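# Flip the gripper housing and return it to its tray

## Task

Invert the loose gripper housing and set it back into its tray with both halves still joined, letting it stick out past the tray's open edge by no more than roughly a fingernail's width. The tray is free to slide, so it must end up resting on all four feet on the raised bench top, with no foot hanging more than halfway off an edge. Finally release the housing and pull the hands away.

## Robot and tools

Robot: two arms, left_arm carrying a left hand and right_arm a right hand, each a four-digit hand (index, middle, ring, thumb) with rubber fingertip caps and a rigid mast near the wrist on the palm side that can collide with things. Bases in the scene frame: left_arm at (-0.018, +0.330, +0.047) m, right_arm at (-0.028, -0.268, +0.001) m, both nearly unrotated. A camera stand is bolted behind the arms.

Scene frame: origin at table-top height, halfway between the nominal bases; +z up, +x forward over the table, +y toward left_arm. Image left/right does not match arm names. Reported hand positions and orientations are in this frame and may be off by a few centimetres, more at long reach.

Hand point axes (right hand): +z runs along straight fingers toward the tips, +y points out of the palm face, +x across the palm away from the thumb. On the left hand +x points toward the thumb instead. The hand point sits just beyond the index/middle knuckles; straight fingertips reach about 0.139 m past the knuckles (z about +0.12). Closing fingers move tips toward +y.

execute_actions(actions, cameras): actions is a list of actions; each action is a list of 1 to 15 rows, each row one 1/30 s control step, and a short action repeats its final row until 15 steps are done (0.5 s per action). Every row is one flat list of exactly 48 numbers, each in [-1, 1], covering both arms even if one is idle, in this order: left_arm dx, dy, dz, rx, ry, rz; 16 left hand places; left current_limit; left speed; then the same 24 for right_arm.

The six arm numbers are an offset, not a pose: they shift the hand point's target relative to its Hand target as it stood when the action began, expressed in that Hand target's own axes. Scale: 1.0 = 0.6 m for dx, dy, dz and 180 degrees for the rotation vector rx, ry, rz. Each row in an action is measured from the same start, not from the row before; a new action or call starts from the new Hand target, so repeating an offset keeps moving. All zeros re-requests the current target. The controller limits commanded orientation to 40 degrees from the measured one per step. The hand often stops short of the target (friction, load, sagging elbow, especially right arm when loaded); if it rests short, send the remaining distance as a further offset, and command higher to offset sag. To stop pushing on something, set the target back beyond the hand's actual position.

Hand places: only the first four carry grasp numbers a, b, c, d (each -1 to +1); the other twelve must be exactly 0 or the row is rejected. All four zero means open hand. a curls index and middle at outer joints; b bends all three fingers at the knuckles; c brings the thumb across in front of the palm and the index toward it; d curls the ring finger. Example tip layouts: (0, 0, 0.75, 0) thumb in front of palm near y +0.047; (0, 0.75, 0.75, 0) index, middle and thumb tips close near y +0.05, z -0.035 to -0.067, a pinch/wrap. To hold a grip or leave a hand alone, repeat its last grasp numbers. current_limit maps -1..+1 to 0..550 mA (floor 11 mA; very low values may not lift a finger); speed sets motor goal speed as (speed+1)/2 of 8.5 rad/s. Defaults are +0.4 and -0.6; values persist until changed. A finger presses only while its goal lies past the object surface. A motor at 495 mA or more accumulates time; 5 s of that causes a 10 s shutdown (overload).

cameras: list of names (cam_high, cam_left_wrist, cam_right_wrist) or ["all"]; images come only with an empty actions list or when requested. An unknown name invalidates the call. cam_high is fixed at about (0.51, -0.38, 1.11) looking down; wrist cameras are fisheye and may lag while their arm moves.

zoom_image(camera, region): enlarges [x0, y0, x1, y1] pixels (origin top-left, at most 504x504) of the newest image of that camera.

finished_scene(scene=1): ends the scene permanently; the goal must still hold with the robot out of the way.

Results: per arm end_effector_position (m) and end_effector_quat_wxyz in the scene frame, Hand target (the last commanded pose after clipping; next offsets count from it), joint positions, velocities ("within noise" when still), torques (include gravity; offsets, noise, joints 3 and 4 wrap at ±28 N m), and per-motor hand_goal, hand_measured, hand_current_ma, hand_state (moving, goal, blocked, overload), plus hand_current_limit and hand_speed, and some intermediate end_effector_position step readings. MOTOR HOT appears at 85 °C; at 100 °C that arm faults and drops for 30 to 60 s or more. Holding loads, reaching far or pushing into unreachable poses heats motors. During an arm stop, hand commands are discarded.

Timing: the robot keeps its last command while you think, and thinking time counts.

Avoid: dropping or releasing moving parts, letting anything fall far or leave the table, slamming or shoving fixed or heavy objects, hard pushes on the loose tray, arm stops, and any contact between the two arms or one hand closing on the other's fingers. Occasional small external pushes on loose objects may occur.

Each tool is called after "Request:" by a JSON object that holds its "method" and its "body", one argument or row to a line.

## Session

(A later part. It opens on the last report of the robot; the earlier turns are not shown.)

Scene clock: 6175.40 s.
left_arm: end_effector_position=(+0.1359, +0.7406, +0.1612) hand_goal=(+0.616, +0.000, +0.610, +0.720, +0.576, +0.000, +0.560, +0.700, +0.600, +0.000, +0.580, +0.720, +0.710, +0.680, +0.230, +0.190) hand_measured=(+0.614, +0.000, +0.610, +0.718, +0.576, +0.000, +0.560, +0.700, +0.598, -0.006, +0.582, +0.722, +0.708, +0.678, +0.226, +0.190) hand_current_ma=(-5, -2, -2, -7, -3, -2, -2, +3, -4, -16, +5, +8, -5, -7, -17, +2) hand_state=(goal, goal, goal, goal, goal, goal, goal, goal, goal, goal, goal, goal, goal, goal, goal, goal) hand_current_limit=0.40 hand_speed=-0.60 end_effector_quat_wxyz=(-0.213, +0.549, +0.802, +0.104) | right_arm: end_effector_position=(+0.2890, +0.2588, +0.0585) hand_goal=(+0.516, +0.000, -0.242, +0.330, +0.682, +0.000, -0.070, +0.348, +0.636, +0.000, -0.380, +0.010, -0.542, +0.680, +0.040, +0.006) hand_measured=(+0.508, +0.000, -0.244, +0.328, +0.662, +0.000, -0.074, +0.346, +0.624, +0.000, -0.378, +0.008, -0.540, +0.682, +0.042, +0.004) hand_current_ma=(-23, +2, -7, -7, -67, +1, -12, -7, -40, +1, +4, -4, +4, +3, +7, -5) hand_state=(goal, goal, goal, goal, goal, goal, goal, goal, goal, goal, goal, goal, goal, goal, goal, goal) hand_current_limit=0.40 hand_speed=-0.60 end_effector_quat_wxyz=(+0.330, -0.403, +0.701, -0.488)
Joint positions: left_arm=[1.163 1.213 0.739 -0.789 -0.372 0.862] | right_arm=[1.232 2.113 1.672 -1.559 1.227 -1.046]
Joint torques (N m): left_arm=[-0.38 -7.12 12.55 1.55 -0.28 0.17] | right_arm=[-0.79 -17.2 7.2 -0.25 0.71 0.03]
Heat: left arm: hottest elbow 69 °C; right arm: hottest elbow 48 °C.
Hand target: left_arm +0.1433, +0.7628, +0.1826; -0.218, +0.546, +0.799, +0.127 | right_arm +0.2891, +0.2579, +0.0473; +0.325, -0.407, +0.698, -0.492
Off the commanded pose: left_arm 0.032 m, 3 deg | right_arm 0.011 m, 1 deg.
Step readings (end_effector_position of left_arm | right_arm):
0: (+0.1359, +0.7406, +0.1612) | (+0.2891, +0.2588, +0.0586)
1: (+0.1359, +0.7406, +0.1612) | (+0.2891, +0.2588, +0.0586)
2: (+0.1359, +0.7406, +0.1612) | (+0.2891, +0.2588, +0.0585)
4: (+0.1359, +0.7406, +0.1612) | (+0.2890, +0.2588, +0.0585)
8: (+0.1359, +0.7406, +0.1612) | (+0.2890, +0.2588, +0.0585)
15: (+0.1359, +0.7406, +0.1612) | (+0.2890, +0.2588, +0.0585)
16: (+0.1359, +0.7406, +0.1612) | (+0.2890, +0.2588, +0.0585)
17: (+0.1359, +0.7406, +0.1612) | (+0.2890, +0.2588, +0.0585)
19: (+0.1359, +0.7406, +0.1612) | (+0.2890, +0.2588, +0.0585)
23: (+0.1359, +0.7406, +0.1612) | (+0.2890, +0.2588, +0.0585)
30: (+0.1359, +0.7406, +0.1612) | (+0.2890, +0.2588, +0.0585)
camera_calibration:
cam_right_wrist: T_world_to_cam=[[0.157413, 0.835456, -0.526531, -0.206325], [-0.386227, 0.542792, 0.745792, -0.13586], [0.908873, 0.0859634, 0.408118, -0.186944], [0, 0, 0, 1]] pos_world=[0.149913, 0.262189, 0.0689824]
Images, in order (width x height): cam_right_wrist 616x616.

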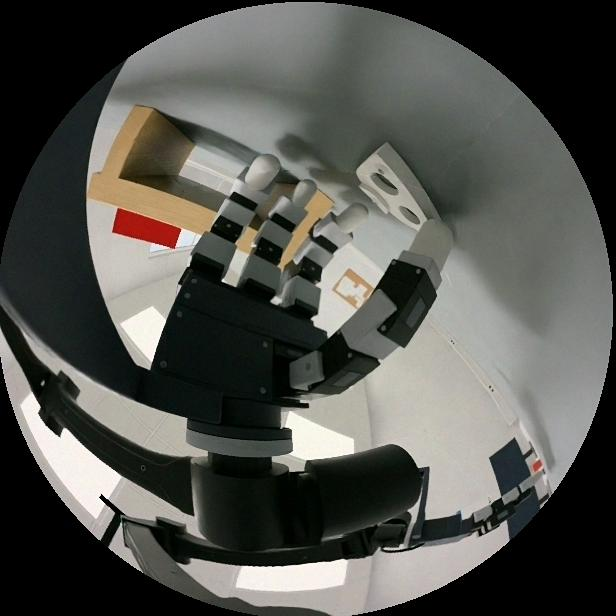

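Request:
{"method": "execute_actions", "body": {
  "actions": [
    [[0,0,0,0,0,0,0,0.1,0,0,0,0,0,0,0,0,0,0,0,0,0,0,0.4,-0.6,0,0,0,0,0,0,0.40,0.05,0.70,0.6,0,0,0,0,0,0,0,0,0,0,0,0,0.4,-0.6]],
    [[0,0,0,0,0,0,0,0.1,0,0,0,0,0,0,0,0,0,0,0,0,0,0,0.4,-0.6,0.0167,0,0,0,0,0,0.40,0.05,0.70,0.6,0,0,0,0,0,0,0,0,0,0,0,0,0.4,-0.6]]
  ],
  "cameras": ["cam_right_wrist"]
}}

Request:
{"method": "zoom_image", "body": {
  "camera": "cam_right_wrist",
  "region": [280, 100, 500, 320]
}}

Scene clock: 6200.43 s.
left_arm: end_effector_position=(+0.1359, +0.7406, +0.1612) hand_goal=(+0.616, +0.000, +0.610, +0.720, +0.576, +0.000, +0.560, +0.700, +0.600, +0.000, +0.580, +0.720, +0.710, +0.680, +0.230, +0.190) hand_measured=(+0.614, +0.000, +0.610, +0.718, +0.576, +0.000, +0.560, +0.700, +0.598, -0.006, +0.582, +0.722, +0.708, +0.678, +0.226, +0.190) hand_current_ma=(-5, -2, -2, -7, -3, -2, -2, +3, -4, -16, +5, +8, -5, -7, -17, +2) hand_state=(goal, goal, goal, goal, goal, goal, goal, goal, goal, goal, goal, goal, goal, goal, goal, goal) hand_current_limit=0.40 hand_speed=-0.60 end_effector_quat_wxyz=(-0.213, +0.549, +0.802, +0.104) | right_arm: end_effector_position=(+0.2865, +0.2509, +0.0500) hand_goal=(+0.538, +0.000, -0.210, +0.330, +0.682, +0.000, -0.070, +0.330, +0.620, +0.000, -0.380, +0.010, -0.440, +0.680, +0.056, +0.016) hand_measured=(+0.522, +0.000, -0.212, +0.328, +0.664, +0.000, -0.074, +0.332, +0.614, +0.000, -0.378, +0.008, -0.440, +0.682, +0.056, +0.014) hand_current_ma=(-53, +2, -7, -7, -64, +1, -12, +7, -19, +1, +4, -4, +1, +4, +2, -5) hand_state=(goal, goal, goal, goal, goal, goal, goal, goal, goal, goal, goal, goal, goal, goal, goal, goal) hand_current_limit=0.40 hand_speed=-0.60 end_effector_quat_wxyz=(+0.326, -0.405, +0.698, -0.492)
Joint positions: left_arm=[1.163 1.213 0.739 -0.789 -0.372 0.862] | right_arm=[1.232 2.111 1.643 -1.55 1.228 -1.04]
Joint torques (N m): left_arm=[-0.62 -6.95 12.56 1.44 -0.25 0.16] | right_arm=[-0.79 -18.26 6.34 -0.32 0.65 0.07]
Heat: left arm: hottest elbow 69 °C; right arm: hottest elbow 48 °C.
Hand target: left_arm +0.1433, +0.7628, +0.1826; -0.218, +0.546, +0.799, +0.127 | right_arm +0.2844, +0.2489, +0.0465; +0.325, -0.407, +0.698, -0.492
Off the commanded pose: left_arm 0.032 m, 3 deg | right_arm 0.004 m, 0 deg.
Step readings (end_effector_position of left_arm | right_arm):
0: (+0.1359, +0.7406, +0.1612) | (+0.2890, +0.2588, +0.0585)
1: (+0.1359, +0.7406, +0.1612) | (+0.2890, +0.2588, +0.0585)
2: (+0.1359, +0.7406, +0.1612) | (+0.2890, +0.2588, +0.0585)
4: (+0.1359, +0.7406, +0.1612) | (+0.2890, +0.2588, +0.0585)
8: (+0.1359, +0.7406, +0.1612) | (+0.2890, +0.2588, +0.0585)
15: (+0.1359, +0.7406, +0.1612) | (+0.2890, +0.2588, +0.0585)
16: (+0.1359, +0.7406, +0.1612) | (+0.2890, +0.2587, +0.0584)
17: (+0.1359, +0.7406, +0.1612) | (+0.2888, +0.2582, +0.0576)
19: (+0.1359, +0.7406, +0.1612) | (+0.2880, +0.2555, +0.0546)
23: (+0.1359, +0.7406, +0.1612) | (+0.2865, +0.2510, +0.0505)
30: (+0.1359, +0.7406, +0.1612) | (+0.2865, +0.2510, +0.0502)
camera_calibration:
cam_right_wrist: T_world_to_cam=[[0.156981, 0.828294, -0.537853, -0.201276], [-0.383777, 0.552966, 0.739556, -0.129218], [0.909985, 0.0903195, 0.404685, -0.18177], [0, 0, 0, 1]] pos_world=[0.147414, 0.254586, 0.0608673]
Images, in order (width x height): cam_right_wrist 616x616.

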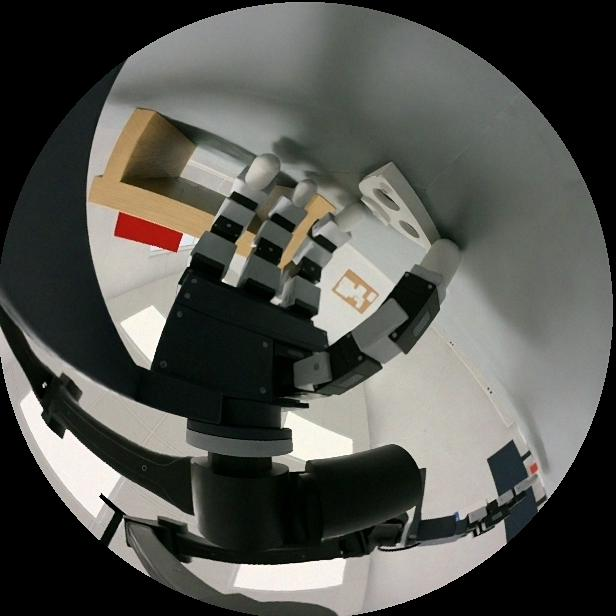

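Scaled by 2.291 from the camera's 616x616 image, which has a finer 880x880 frame.

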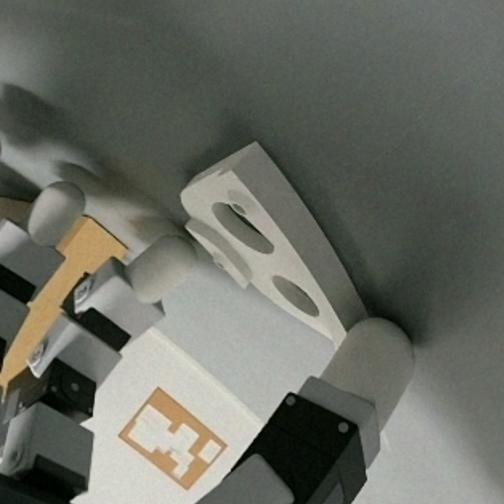

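Request:
{"method": "execute_actions", "body": {
  "actions": [
    [[0,0,0,0,0,0,0,0.1,0,0,0,0,0,0,0,0,0,0,0,0,0,0,0.4,-0.6,0,0,0,0,0,0,0.40,0.20,0.70,0.6,0,0,0,0,0,0,0,0,0,0,0,0,0.4,-0.6]]
  ],
  "cameras": ["cam_right_wrist"]
}}

Request:
{"method": "zoom_image", "body": {
  "camera": "cam_right_wrist",
  "region": [280, 100, 500, 320]
}}

Scene clock: 6212.90 s.
left_arm: end_effector_position=(+0.1359, +0.7406, +0.1612) hand_goal=(+0.616, +0.000, +0.610, +0.720, +0.576, +0.000, +0.560, +0.700, +0.600, +0.000, +0.580, +0.720, +0.710, +0.680, +0.230, +0.190) hand_measured=(+0.614, +0.000, +0.610, +0.718, +0.576, +0.000, +0.560, +0.700, +0.598, -0.006, +0.582, +0.722, +0.708, +0.678, +0.226, +0.190) hand_current_ma=(-5, -2, -2, -7, -3, -2, -2, +3, -4, -16, +5, +8, -5, -7, -17, +2) hand_state=(goal, goal, goal, goal, goal, goal, goal, goal, goal, goal, goal, goal, goal, goal, goal, goal) hand_current_limit=0.40 hand_speed=-0.60 end_effector_quat_wxyz=(-0.213, +0.549, +0.802, +0.104) | right_arm: end_effector_position=(+0.2923, +0.2490, +0.0531) hand_goal=(+0.336, +0.000, -0.164, +0.360, +0.420, +0.000, -0.100, +0.330, +0.396, +0.000, -0.380, +0.040, -0.440, +0.680, +0.056, +0.046) hand_measured=(+0.404, -0.008, -0.154, +0.362, +0.440, +0.000, -0.096, +0.334, +0.392, +0.000, -0.378, +0.038, -0.442, +0.682, +0.054, +0.044) hand_current_ma=(+284, -18, +30, +4, +67, +0, +12, +8, -9, +1, +4, -7, -4, +3, -4, -5) hand_state=(blocked, goal, goal, goal, goal, goal, goal, goal, goal, goal, goal, goal, goal, goal, goal, goal) hand_current_limit=0.40 hand_speed=-0.60 end_effector_quat_wxyz=(+0.329, -0.402, +0.696, -0.495)
Joint positions: left_arm=[1.163 1.213 0.739 -0.789 -0.372 0.862] | right_arm=[1.225 2.109 1.643 -1.55 1.241 -1.04]
Joint torques (N m): left_arm=[-0.67 -7.18 12.42 1.39 -0.27 0.15] | right_arm=[-0.09 -18.37 6.43 -0.28 0.17 0.05]
Heat: left arm: hottest elbow 69 °C; right arm: hottest elbow 47 °C.
Hand target: left_arm +0.1433, +0.7628, +0.1826; -0.218, +0.546, +0.799, +0.127 | right_arm +0.2845, +0.2489, +0.0467; +0.325, -0.407, +0.698, -0.492
Off the commanded pose: left_arm 0.032 m, 3 deg | right_arm 0.010 m, 1 deg.
Step readings (end_effector_position of left_arm | right_arm):
0: (+0.1359, +0.7406, +0.1612) | (+0.2865, +0.2509, +0.0500)
1: (+0.1359, +0.7406, +0.1612) | (+0.2865, +0.2509, +0.0500)
2: (+0.1359, +0.7406, +0.1612) | (+0.2867, +0.2509, +0.0502)
4: (+0.1359, +0.7406, +0.1612) | (+0.2873, +0.2511, +0.0512)
8: (+0.1359, +0.7406, +0.1612) | (+0.2909, +0.2498, +0.0527)
15: (+0.1359, +0.7406, +0.1612) | (+0.2923, +0.2490, +0.0531)
camera_calibration:
cam_right_wrist: T_world_to_cam=[[0.165297, 0.827288, -0.536909, -0.201222], [-0.39207, 0.554652, 0.733922, -0.125913], [0.904963, 0.0891901, 0.416037, -0.186996], [0, 0, 0, 1]] pos_world=[0.153119, 0.252985, 0.0621699]
Images, in order (width x height): cam_right_wrist 616x616.

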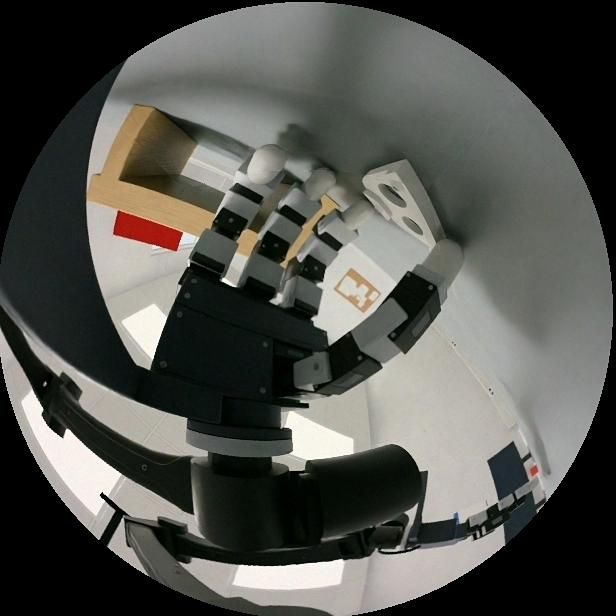

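Scaled by 2.291 from the camera's 616x616 image, which has a finer 880x880 frame.

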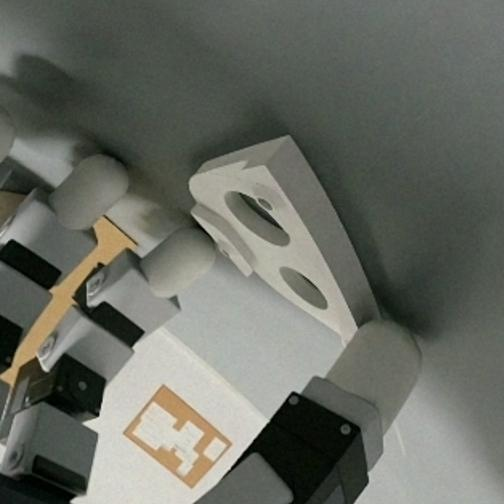

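Request:
{"method": "execute_actions", "body": {
  "actions": [
    [[0,0,0,0,0,0,0,0.1,0,0,0,0,0,0,0,0,0,0,0,0,0,0,0.4,-0.6,0,0,0,0,0,0,0.40,0.08,0.70,0.6,0,0,0,0,0,0,0,0,0,0,0,0,0.4,-0.6]],
    [[0,0,0,0,0,0,0,0.1,0,0,0,0,0,0,0,0,0,0,0,0,0,0,0.4,-0.6,0,-0.025,0,0,0,0,0.40,0.08,0.70,0.6,0,0,0,0,0,0,0,0,0,0,0,0,0.4,-0.6]]
  ]
}}

Scene clock: 6222.20 s.
left_arm: end_effector_position=(+0.1359, +0.7406, +0.1612) hand_goal=(+0.616, +0.000, +0.610, +0.720, +0.576, +0.000, +0.560, +0.700, +0.600, +0.000, +0.580, +0.720, +0.710, +0.680, +0.230, +0.190) hand_measured=(+0.614, +0.000, +0.610, +0.718, +0.576, +0.000, +0.560, +0.700, +0.598, -0.006, +0.582, +0.722, +0.708, +0.678, +0.226, +0.190) hand_current_ma=(-5, -2, -2, -7, -3, -2, -2, +3, -4, -16, +5, +8, -5, -7, -17, +2) hand_state=(goal, goal, goal, goal, goal, goal, goal, goal, goal, goal, goal, goal, goal, goal, goal, goal) hand_current_limit=0.40 hand_speed=-0.60 end_effector_quat_wxyz=(-0.213, +0.549, +0.802, +0.104) | right_arm: end_effector_position=(+0.2870, +0.2497, +0.0512) hand_goal=(+0.498, +0.000, -0.200, +0.336, +0.630, +0.000, -0.076, +0.330, +0.576, +0.000, -0.380, +0.016, -0.440, +0.680, +0.056, +0.022) hand_measured=(+0.482, -0.002, -0.200, +0.336, +0.610, +0.002, -0.080, +0.328, +0.558, +0.000, -0.378, +0.020, -0.434, +0.682, +0.054, +0.020) hand_current_ma=(-56, -2, +1, +2, -66, +5, -11, -7, -62, +1, +4, +10, +16, +3, -9, -8) hand_state=(goal, goal, goal, goal, goal, goal, goal, goal, goal, goal, goal, goal, goal, goal, goal, goal) hand_current_limit=0.40 hand_speed=-0.60 end_effector_quat_wxyz=(+0.326, -0.406, +0.697, -0.493)
Joint positions: left_arm=[1.163 1.213 0.739 -0.789 -0.372 0.862] | right_arm=[1.231 2.107 1.639 -1.548 1.23 -1.047]
Joint torques (N m): left_arm=[-0.85 -6.42 12.49 1.59 -0.29 0.14] | right_arm=[-1.49 -20.13 6.69 -0.54 0.68 -0.07]
Heat: left arm: hottest elbow 69 °C; right arm: hottest elbow 47 °C.
Hand target: left_arm +0.1433, +0.7628, +0.1826; -0.218, +0.546, +0.799, +0.127 | right_arm +0.2882, +0.2461, +0.0608; +0.324, -0.407, +0.698, -0.492
Off the commanded pose: left_arm 0.032 m, 3 deg | right_arm 0.010 m, 0 deg.
Step readings (end_effector_position of left_arm | right_arm):
0: (+0.1359, +0.7406, +0.1612) | (+0.2923, +0.2490, +0.0531)
1: (+0.1359, +0.7406, +0.1612) | (+0.2923, +0.2490, +0.0531)
2: (+0.1359, +0.7406, +0.1612) | (+0.2922, +0.2490, +0.0530)
4: (+0.1359, +0.7406, +0.1612) | (+0.2907, +0.2494, +0.0521)
8: (+0.1359, +0.7406, +0.1612) | (+0.2873, +0.2501, +0.0506)
15: (+0.1359, +0.7406, +0.1612) | (+0.2873, +0.2501, +0.0505)
16: (+0.1359, +0.7406, +0.1612) | (+0.2873, +0.2501, +0.0505)
17: (+0.1359, +0.7406, +0.1612) | (+0.2873, +0.2501, +0.0505)
19: (+0.1359, +0.7406, +0.1612) | (+0.2873, +0.2501, +0.0507)
23: (+0.1359, +0.7406, +0.1612) | (+0.2872, +0.2500, +0.0511)
30: (+0.1359, +0.7406, +0.1612) | (+0.2870, +0.2498, +0.0512)

Request:
{"method": "execute_actions", "body": {
  "actions": [
    [[0,0,0,0,0,0,0,0.1,0,0,0,0,0,0,0,0,0,0,0,0,0,0,0.4,-0.6,0,-0.02,0,0,0,0,0.40,0.08,0.70,0.6,0,0,0,0,0,0,0,0,0,0,0,0,0.4,-0.6]]
  ]
}}

Scene clock: 6225.23 s.
left_arm: end_effector_position=(+0.1359, +0.7406, +0.1612) hand_goal=(+0.616, +0.000, +0.610, +0.720, +0.576, +0.000, +0.560, +0.700, +0.600, +0.000, +0.580, +0.720, +0.710, +0.680, +0.230, +0.190) hand_measured=(+0.614, +0.000, +0.610, +0.718, +0.576, +0.000, +0.560, +0.700, +0.598, -0.006, +0.582, +0.722, +0.708, +0.678, +0.226, +0.190) hand_current_ma=(-5, -2, -2, -7, -3, -2, -2, +3, -4, -16, +5, +8, -5, -7, -17, +2) hand_state=(goal, goal, goal, goal, goal, goal, goal, goal, goal, goal, goal, goal, goal, goal, goal, goal) hand_current_limit=0.40 hand_speed=-0.60 end_effector_quat_wxyz=(-0.213, +0.549, +0.802, +0.104) | right_arm: end_effector_position=(+0.2881, +0.2468, +0.0603) hand_goal=(+0.498, +0.000, -0.200, +0.336, +0.630, +0.000, -0.076, +0.330, +0.576, +0.000, -0.380, +0.016, -0.440, +0.680, +0.056, +0.022) hand_measured=(+0.482, -0.002, -0.200, +0.336, +0.610, +0.002, -0.080, +0.328, +0.558, +0.000, -0.378, +0.020, -0.440, +0.682, +0.054, +0.020) hand_current_ma=(-56, -2, +1, +2, -66, +5, -11, -7, -62, +1, +4, +10, +2, +3, -6, -5) hand_state=(goal, goal, goal, goal, goal, goal, goal, goal, goal, goal, goal, goal, goal, goal, goal, goal) hand_current_limit=0.40 hand_speed=-0.60 end_effector_quat_wxyz=(+0.323, -0.410, +0.696, -0.493)
Joint positions: left_arm=[1.163 1.213 0.739 -0.789 -0.372 0.862] | right_arm=[1.227 2.088 1.636 -1.548 1.23 -1.071]
Joint torques (N m): left_arm=[-0.67 -6.83 12.37 1.48 -0.28 0.15] | right_arm=[-1.55 -20.01 7.28 -0.92 0.77 0.01]
Heat: left arm: hottest elbow 69 °C; right arm: hottest elbow 47 °C.
Hand target: left_arm +0.1433, +0.7628, +0.1826; -0.218, +0.546, +0.799, +0.127 | right_arm +0.2912, +0.2439, +0.0723; +0.325, -0.407, +0.698, -0.492
Off the commanded pose: left_arm 0.032 m, 3 deg | right_arm 0.013 m, 0 deg.
Step readings (end_effector_position of left_arm | right_arm):
0: (+0.1359, +0.7406, +0.1612) | (+0.2870, +0.2497, +0.0512)
1: (+0.1359, +0.7406, +0.1612) | (+0.2869, +0.2497, +0.0514)
2: (+0.1359, +0.7406, +0.1612) | (+0.2869, +0.2496, +0.0516)
4: (+0.1359, +0.7406, +0.1612) | (+0.2871, +0.2485, +0.0522)
8: (+0.1359, +0.7406, +0.1612) | (+0.2875, +0.2473, +0.0555)
15: (+0.1359, +0.7406, +0.1612) | (+0.2882, +0.2470, +0.0603)

Request:
{"method": "execute_actions", "body": {
  "actions": [
    [[0,0,0,0,0,0,0,0.1,0,0,0,0,0,0,0,0,0,0,0,0,0,0,0.4,-0.6,0,0.030,0,0,0,0,0.40,0.08,0.70,0.6,0,0,0,0,0,0,0,0,0,0,0,0,0.4,-0.6]]
  ]
}}

Scene clock: 6231.27 s.
left_arm: end_effector_position=(+0.1359, +0.7406, +0.1612) hand_goal=(+0.616, +0.000, +0.610, +0.720, +0.576, +0.000, +0.560, +0.700, +0.600, +0.000, +0.580, +0.720, +0.710, +0.680, +0.230, +0.190) hand_measured=(+0.614, +0.000, +0.610, +0.718, +0.576, +0.000, +0.560, +0.700, +0.598, -0.006, +0.582, +0.722, +0.708, +0.678, +0.226, +0.190) hand_current_ma=(-5, -2, -2, -7, -3, -2, -2, +3, -4, -16, +5, +8, -5, -7, -17, +2) hand_state=(goal, goal, goal, goal, goal, goal, goal, goal, goal, goal, goal, goal, goal, goal, goal, goal) hand_current_limit=0.40 hand_speed=-0.60 end_effector_quat_wxyz=(-0.213, +0.549, +0.802, +0.104) | right_arm: end_effector_position=(+0.2882, +0.2471, +0.0602) hand_goal=(+0.498, +0.000, -0.200, +0.336, +0.630, +0.000, -0.076, +0.330, +0.576, +0.000, -0.380, +0.016, -0.440, +0.680, +0.056, +0.022) hand_measured=(+0.482, -0.002, -0.200, +0.336, +0.610, +0.002, -0.080, +0.328, +0.558, +0.000, -0.378, +0.020, -0.440, +0.682, +0.054, +0.020) hand_current_ma=(-56, -2, +1, +2, -66, +5, -11, -7, -62, +1, +4, +10, +2, +3, -6, -5) hand_state=(goal, goal, goal, goal, goal, goal, goal, goal, goal, goal, goal, goal, goal, goal, goal, goal) hand_current_limit=0.40 hand_speed=-0.60 end_effector_quat_wxyz=(+0.324, -0.408, +0.697, -0.492)
Joint positions: left_arm=[1.163 1.213 0.739 -0.789 -0.372 0.862] | right_arm=[1.227 2.088 1.636 -1.548 1.229 -1.066]
Joint torques (N m): left_arm=[-0.91 -6.95 12.59 1.48 -0.31 0.16] | right_arm=[-0.97 -17.67 6.91 -0.47 0.69 0.2]
Heat: left arm: hottest elbow 69 °C; right arm: hottest elbow 47 °C.
Hand target: left_arm +0.1433, +0.7628, +0.1826; -0.218, +0.546, +0.799, +0.127 | right_arm +0.2867, +0.2472, +0.0552; +0.324, -0.407, +0.698, -0.492
Off the commanded pose: left_arm 0.032 m, 3 deg | right_arm 0.005 m, 0 deg.
Step readings (end_effector_position of left_arm | right_arm):
0: (+0.1359, +0.7406, +0.1612) | (+0.2881, +0.2468, +0.0603)
1: (+0.1359, +0.7406, +0.1612) | (+0.2881, +0.2468, +0.0603)
2: (+0.1359, +0.7406, +0.1612) | (+0.2881, +0.2468, +0.0603)
4: (+0.1359, +0.7406, +0.1612) | (+0.2881, +0.2468, +0.0603)
8: (+0.1359, +0.7406, +0.1612) | (+0.2881, +0.2469, +0.0602)
15: (+0.1359, +0.7406, +0.1612) | (+0.2882, +0.2471, +0.0603)

Request:
{"method": "execute_actions", "body": {
  "actions": [
    [[0,0,0,0,0,0,0,0.1,0,0,0,0,0,0,0,0,0,0,0,0,0,0,0.4,-0.6,0,0.006,0,0,0,0,0.40,0.08,0.70,0.6,0,0,0,0,0,0,0,0,0,0,0,0,0.4,-0.6]]
  ]
}}

Scene clock: 6234.63 s.
left_arm: end_effector_position=(+0.1359, +0.7406, +0.1612) hand_goal=(+0.616, +0.000, +0.610, +0.720, +0.576, +0.000, +0.560, +0.700, +0.600, +0.000, +0.580, +0.720, +0.710, +0.680, +0.230, +0.190) hand_measured=(+0.614, +0.000, +0.610, +0.718, +0.576, +0.000, +0.560, +0.700, +0.598, -0.006, +0.582, +0.722, +0.708, +0.678, +0.226, +0.190) hand_current_ma=(-5, -2, -2, -7, -3, -2, -2, +3, -4, -16, +5, +8, -5, -7, -17, +2) hand_state=(goal, goal, goal, goal, goal, goal, goal, goal, goal, goal, goal, goal, goal, goal, goal, goal) hand_current_limit=0.40 hand_speed=-0.60 end_effector_quat_wxyz=(-0.213, +0.549, +0.802, +0.104) | right_arm: end_effector_position=(+0.2884, +0.2475, +0.0603) hand_goal=(+0.498, +0.000, -0.200, +0.336, +0.630, +0.000, -0.076, +0.330, +0.576, +0.000, -0.380, +0.016, -0.440, +0.680, +0.056, +0.022) hand_measured=(+0.482, -0.002, -0.200, +0.336, +0.610, +0.002, -0.080, +0.328, +0.558, +0.000, -0.378, +0.020, -0.440, +0.682, +0.054, +0.020) hand_current_ma=(-56, -2, +1, +2, -66, +5, -11, -7, -62, +1, +4, +10, +2, +3, -6, -5) hand_state=(goal, goal, goal, goal, goal, goal, goal, goal, goal, goal, goal, goal, goal, goal, goal, goal) hand_current_limit=0.40 hand_speed=-0.60 end_effector_quat_wxyz=(+0.325, -0.406, +0.698, -0.491)
Joint positions: left_arm=[1.163 1.213 0.739 -0.789 -0.372 0.862] | right_arm=[1.227 2.088 1.636 -1.548 1.228 -1.061]
Joint torques (N m): left_arm=[-0.09 -6.18 12.38 1.48 -0.31 0.17] | right_arm=[-0.73 -17.08 6.91 -0.35 0.69 0.22]
Heat: left arm: hottest elbow 69 °C; right arm: hottest elbow 47 °C.
Hand target: left_arm +0.1433, +0.7628, +0.1826; -0.218, +0.546, +0.799, +0.127 | right_arm +0.2858, +0.2479, +0.0518; +0.325, -0.407, +0.698, -0.492
Off the commanded pose: left_arm 0.032 m, 3 deg | right_arm 0.009 m, 0 deg.
Step readings (end_effector_position of left_arm | right_arm):
0: (+0.1359, +0.7406, +0.1612) | (+0.2882, +0.2472, +0.0603)
1: (+0.1359, +0.7406, +0.1612) | (+0.2882, +0.2472, +0.0603)
2: (+0.1359, +0.7406, +0.1612) | (+0.2882, +0.2472, +0.0603)
4: (+0.1359, +0.7406, +0.1612) | (+0.2882, +0.2472, +0.0602)
8: (+0.1359, +0.7406, +0.1612) | (+0.2883, +0.2474, +0.0603)
15: (+0.1359, +0.7406, +0.1612) | (+0.2884, +0.2475, +0.0603)

Request:
{"method": "execute_actions", "body": {
  "actions": [
    [[0,0,0,0,0,0,0,0.1,0,0,0,0,0,0,0,0,0,0,0,0,0,0,0.4,-0.6,0,0.005,0,0,0,0,0.40,0.15,0.76,0.6,0,0,0,0,0,0,0,0,0,0,0,0,0.4,-0.6]]
  ],
  "cameras": ["cam_right_wrist"]
}}

Request:
{"method": "zoom_image", "body": {
  "camera": "cam_right_wrist",
  "region": [280, 100, 500, 320]
}}

Scene clock: 6239.50 s.
left_arm: end_effector_position=(+0.1359, +0.7406, +0.1612) hand_goal=(+0.616, +0.000, +0.610, +0.720, +0.576, +0.000, +0.560, +0.700, +0.600, +0.000, +0.580, +0.720, +0.710, +0.680, +0.230, +0.190) hand_measured=(+0.614, +0.000, +0.610, +0.718, +0.576, +0.000, +0.560, +0.700, +0.598, -0.006, +0.582, +0.722, +0.708, +0.678, +0.226, +0.190) hand_current_ma=(-5, -2, -2, -7, -3, -2, -2, +3, -4, -16, +5, +8, -5, -7, -17, +2) hand_state=(goal, goal, goal, goal, goal, goal, goal, goal, goal, goal, goal, goal, goal, goal, goal, goal) hand_current_limit=0.40 hand_speed=-0.60 end_effector_quat_wxyz=(-0.213, +0.549, +0.802, +0.104) | right_arm: end_effector_position=(+0.2879, +0.2464, +0.0590) hand_goal=(+0.382, +0.000, -0.212, +0.350, +0.508, +0.000, -0.090, +0.348, +0.486, +0.000, -0.380, +0.030, -0.542, +0.680, +0.040, +0.026) hand_measured=(+0.378, -0.002, -0.210, +0.348, +0.502, +0.002, -0.088, +0.346, +0.482, +0.000, -0.378, +0.028, -0.540, +0.682, +0.042, +0.024) hand_current_ma=(-10, -2, +7, -7, -14, +5, +4, -7, -12, +1, +4, -6, +4, +3, +7, -5) hand_state=(goal, goal, goal, goal, goal, goal, goal, goal, goal, goal, goal, goal, goal, goal, goal, goal) hand_current_limit=0.40 hand_speed=-0.60 end_effector_quat_wxyz=(+0.324, -0.406, +0.699, -0.492)
Joint positions: left_arm=[1.163 1.213 0.739 -0.789 -0.372 0.862] | right_arm=[1.227 2.088 1.632 -1.548 1.227 -1.057]
Joint torques (N m): left_arm=[-0.5 -6.36 12.44 1.4 -0.28 0.16] | right_arm=[-0.38 -17.14 6.97 -0.27 0.7 0.19]
Heat: left arm: hottest elbow 69 °C; right arm: hottest elbow 46 °C.
Hand target: left_arm +0.1433, +0.7628, +0.1826; -0.218, +0.546, +0.799, +0.127 | right_arm +0.2851, +0.2485, +0.0489; +0.325, -0.407, +0.698, -0.492
Off the commanded pose: left_arm 0.032 m, 3 deg | right_arm 0.011 m, 0 deg.
Step readings (end_effector_position of left_arm | right_arm):
0: (+0.1359, +0.7406, +0.1612) | (+0.2884, +0.2475, +0.0603)
1: (+0.1359, +0.7406, +0.1612) | (+0.2883, +0.2475, +0.0603)
2: (+0.1359, +0.7406, +0.1612) | (+0.2884, +0.2476, +0.0603)
4: (+0.1359, +0.7406, +0.1612) | (+0.2883, +0.2476, +0.0603)
8: (+0.1359, +0.7406, +0.1612) | (+0.2879, +0.2466, +0.0592)
15: (+0.1359, +0.7406, +0.1612) | (+0.2879, +0.2464, +0.0590)
camera_calibration:
cam_right_wrist: T_world_to_cam=[[0.1557, 0.828223, -0.538334, -0.192569], [-0.381098, 0.553154, 0.7408, -0.133694], [0.91133, 0.0898151, 0.40176, -0.18641], [0, 0, 0, 1]] pos_world=[0.148914, 0.250186, 0.0702663]
Images, in order (width x height): cam_right_wrist 616x616.

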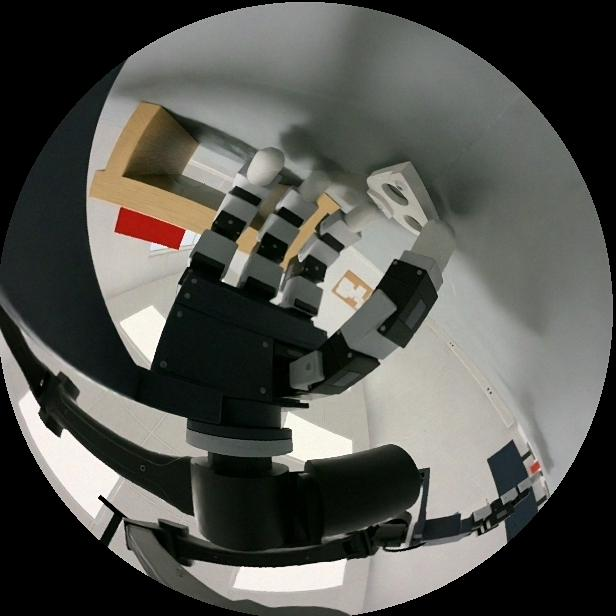

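Scaled by 2.291 from the camera's 616x616 image, which has a finer 880x880 frame.

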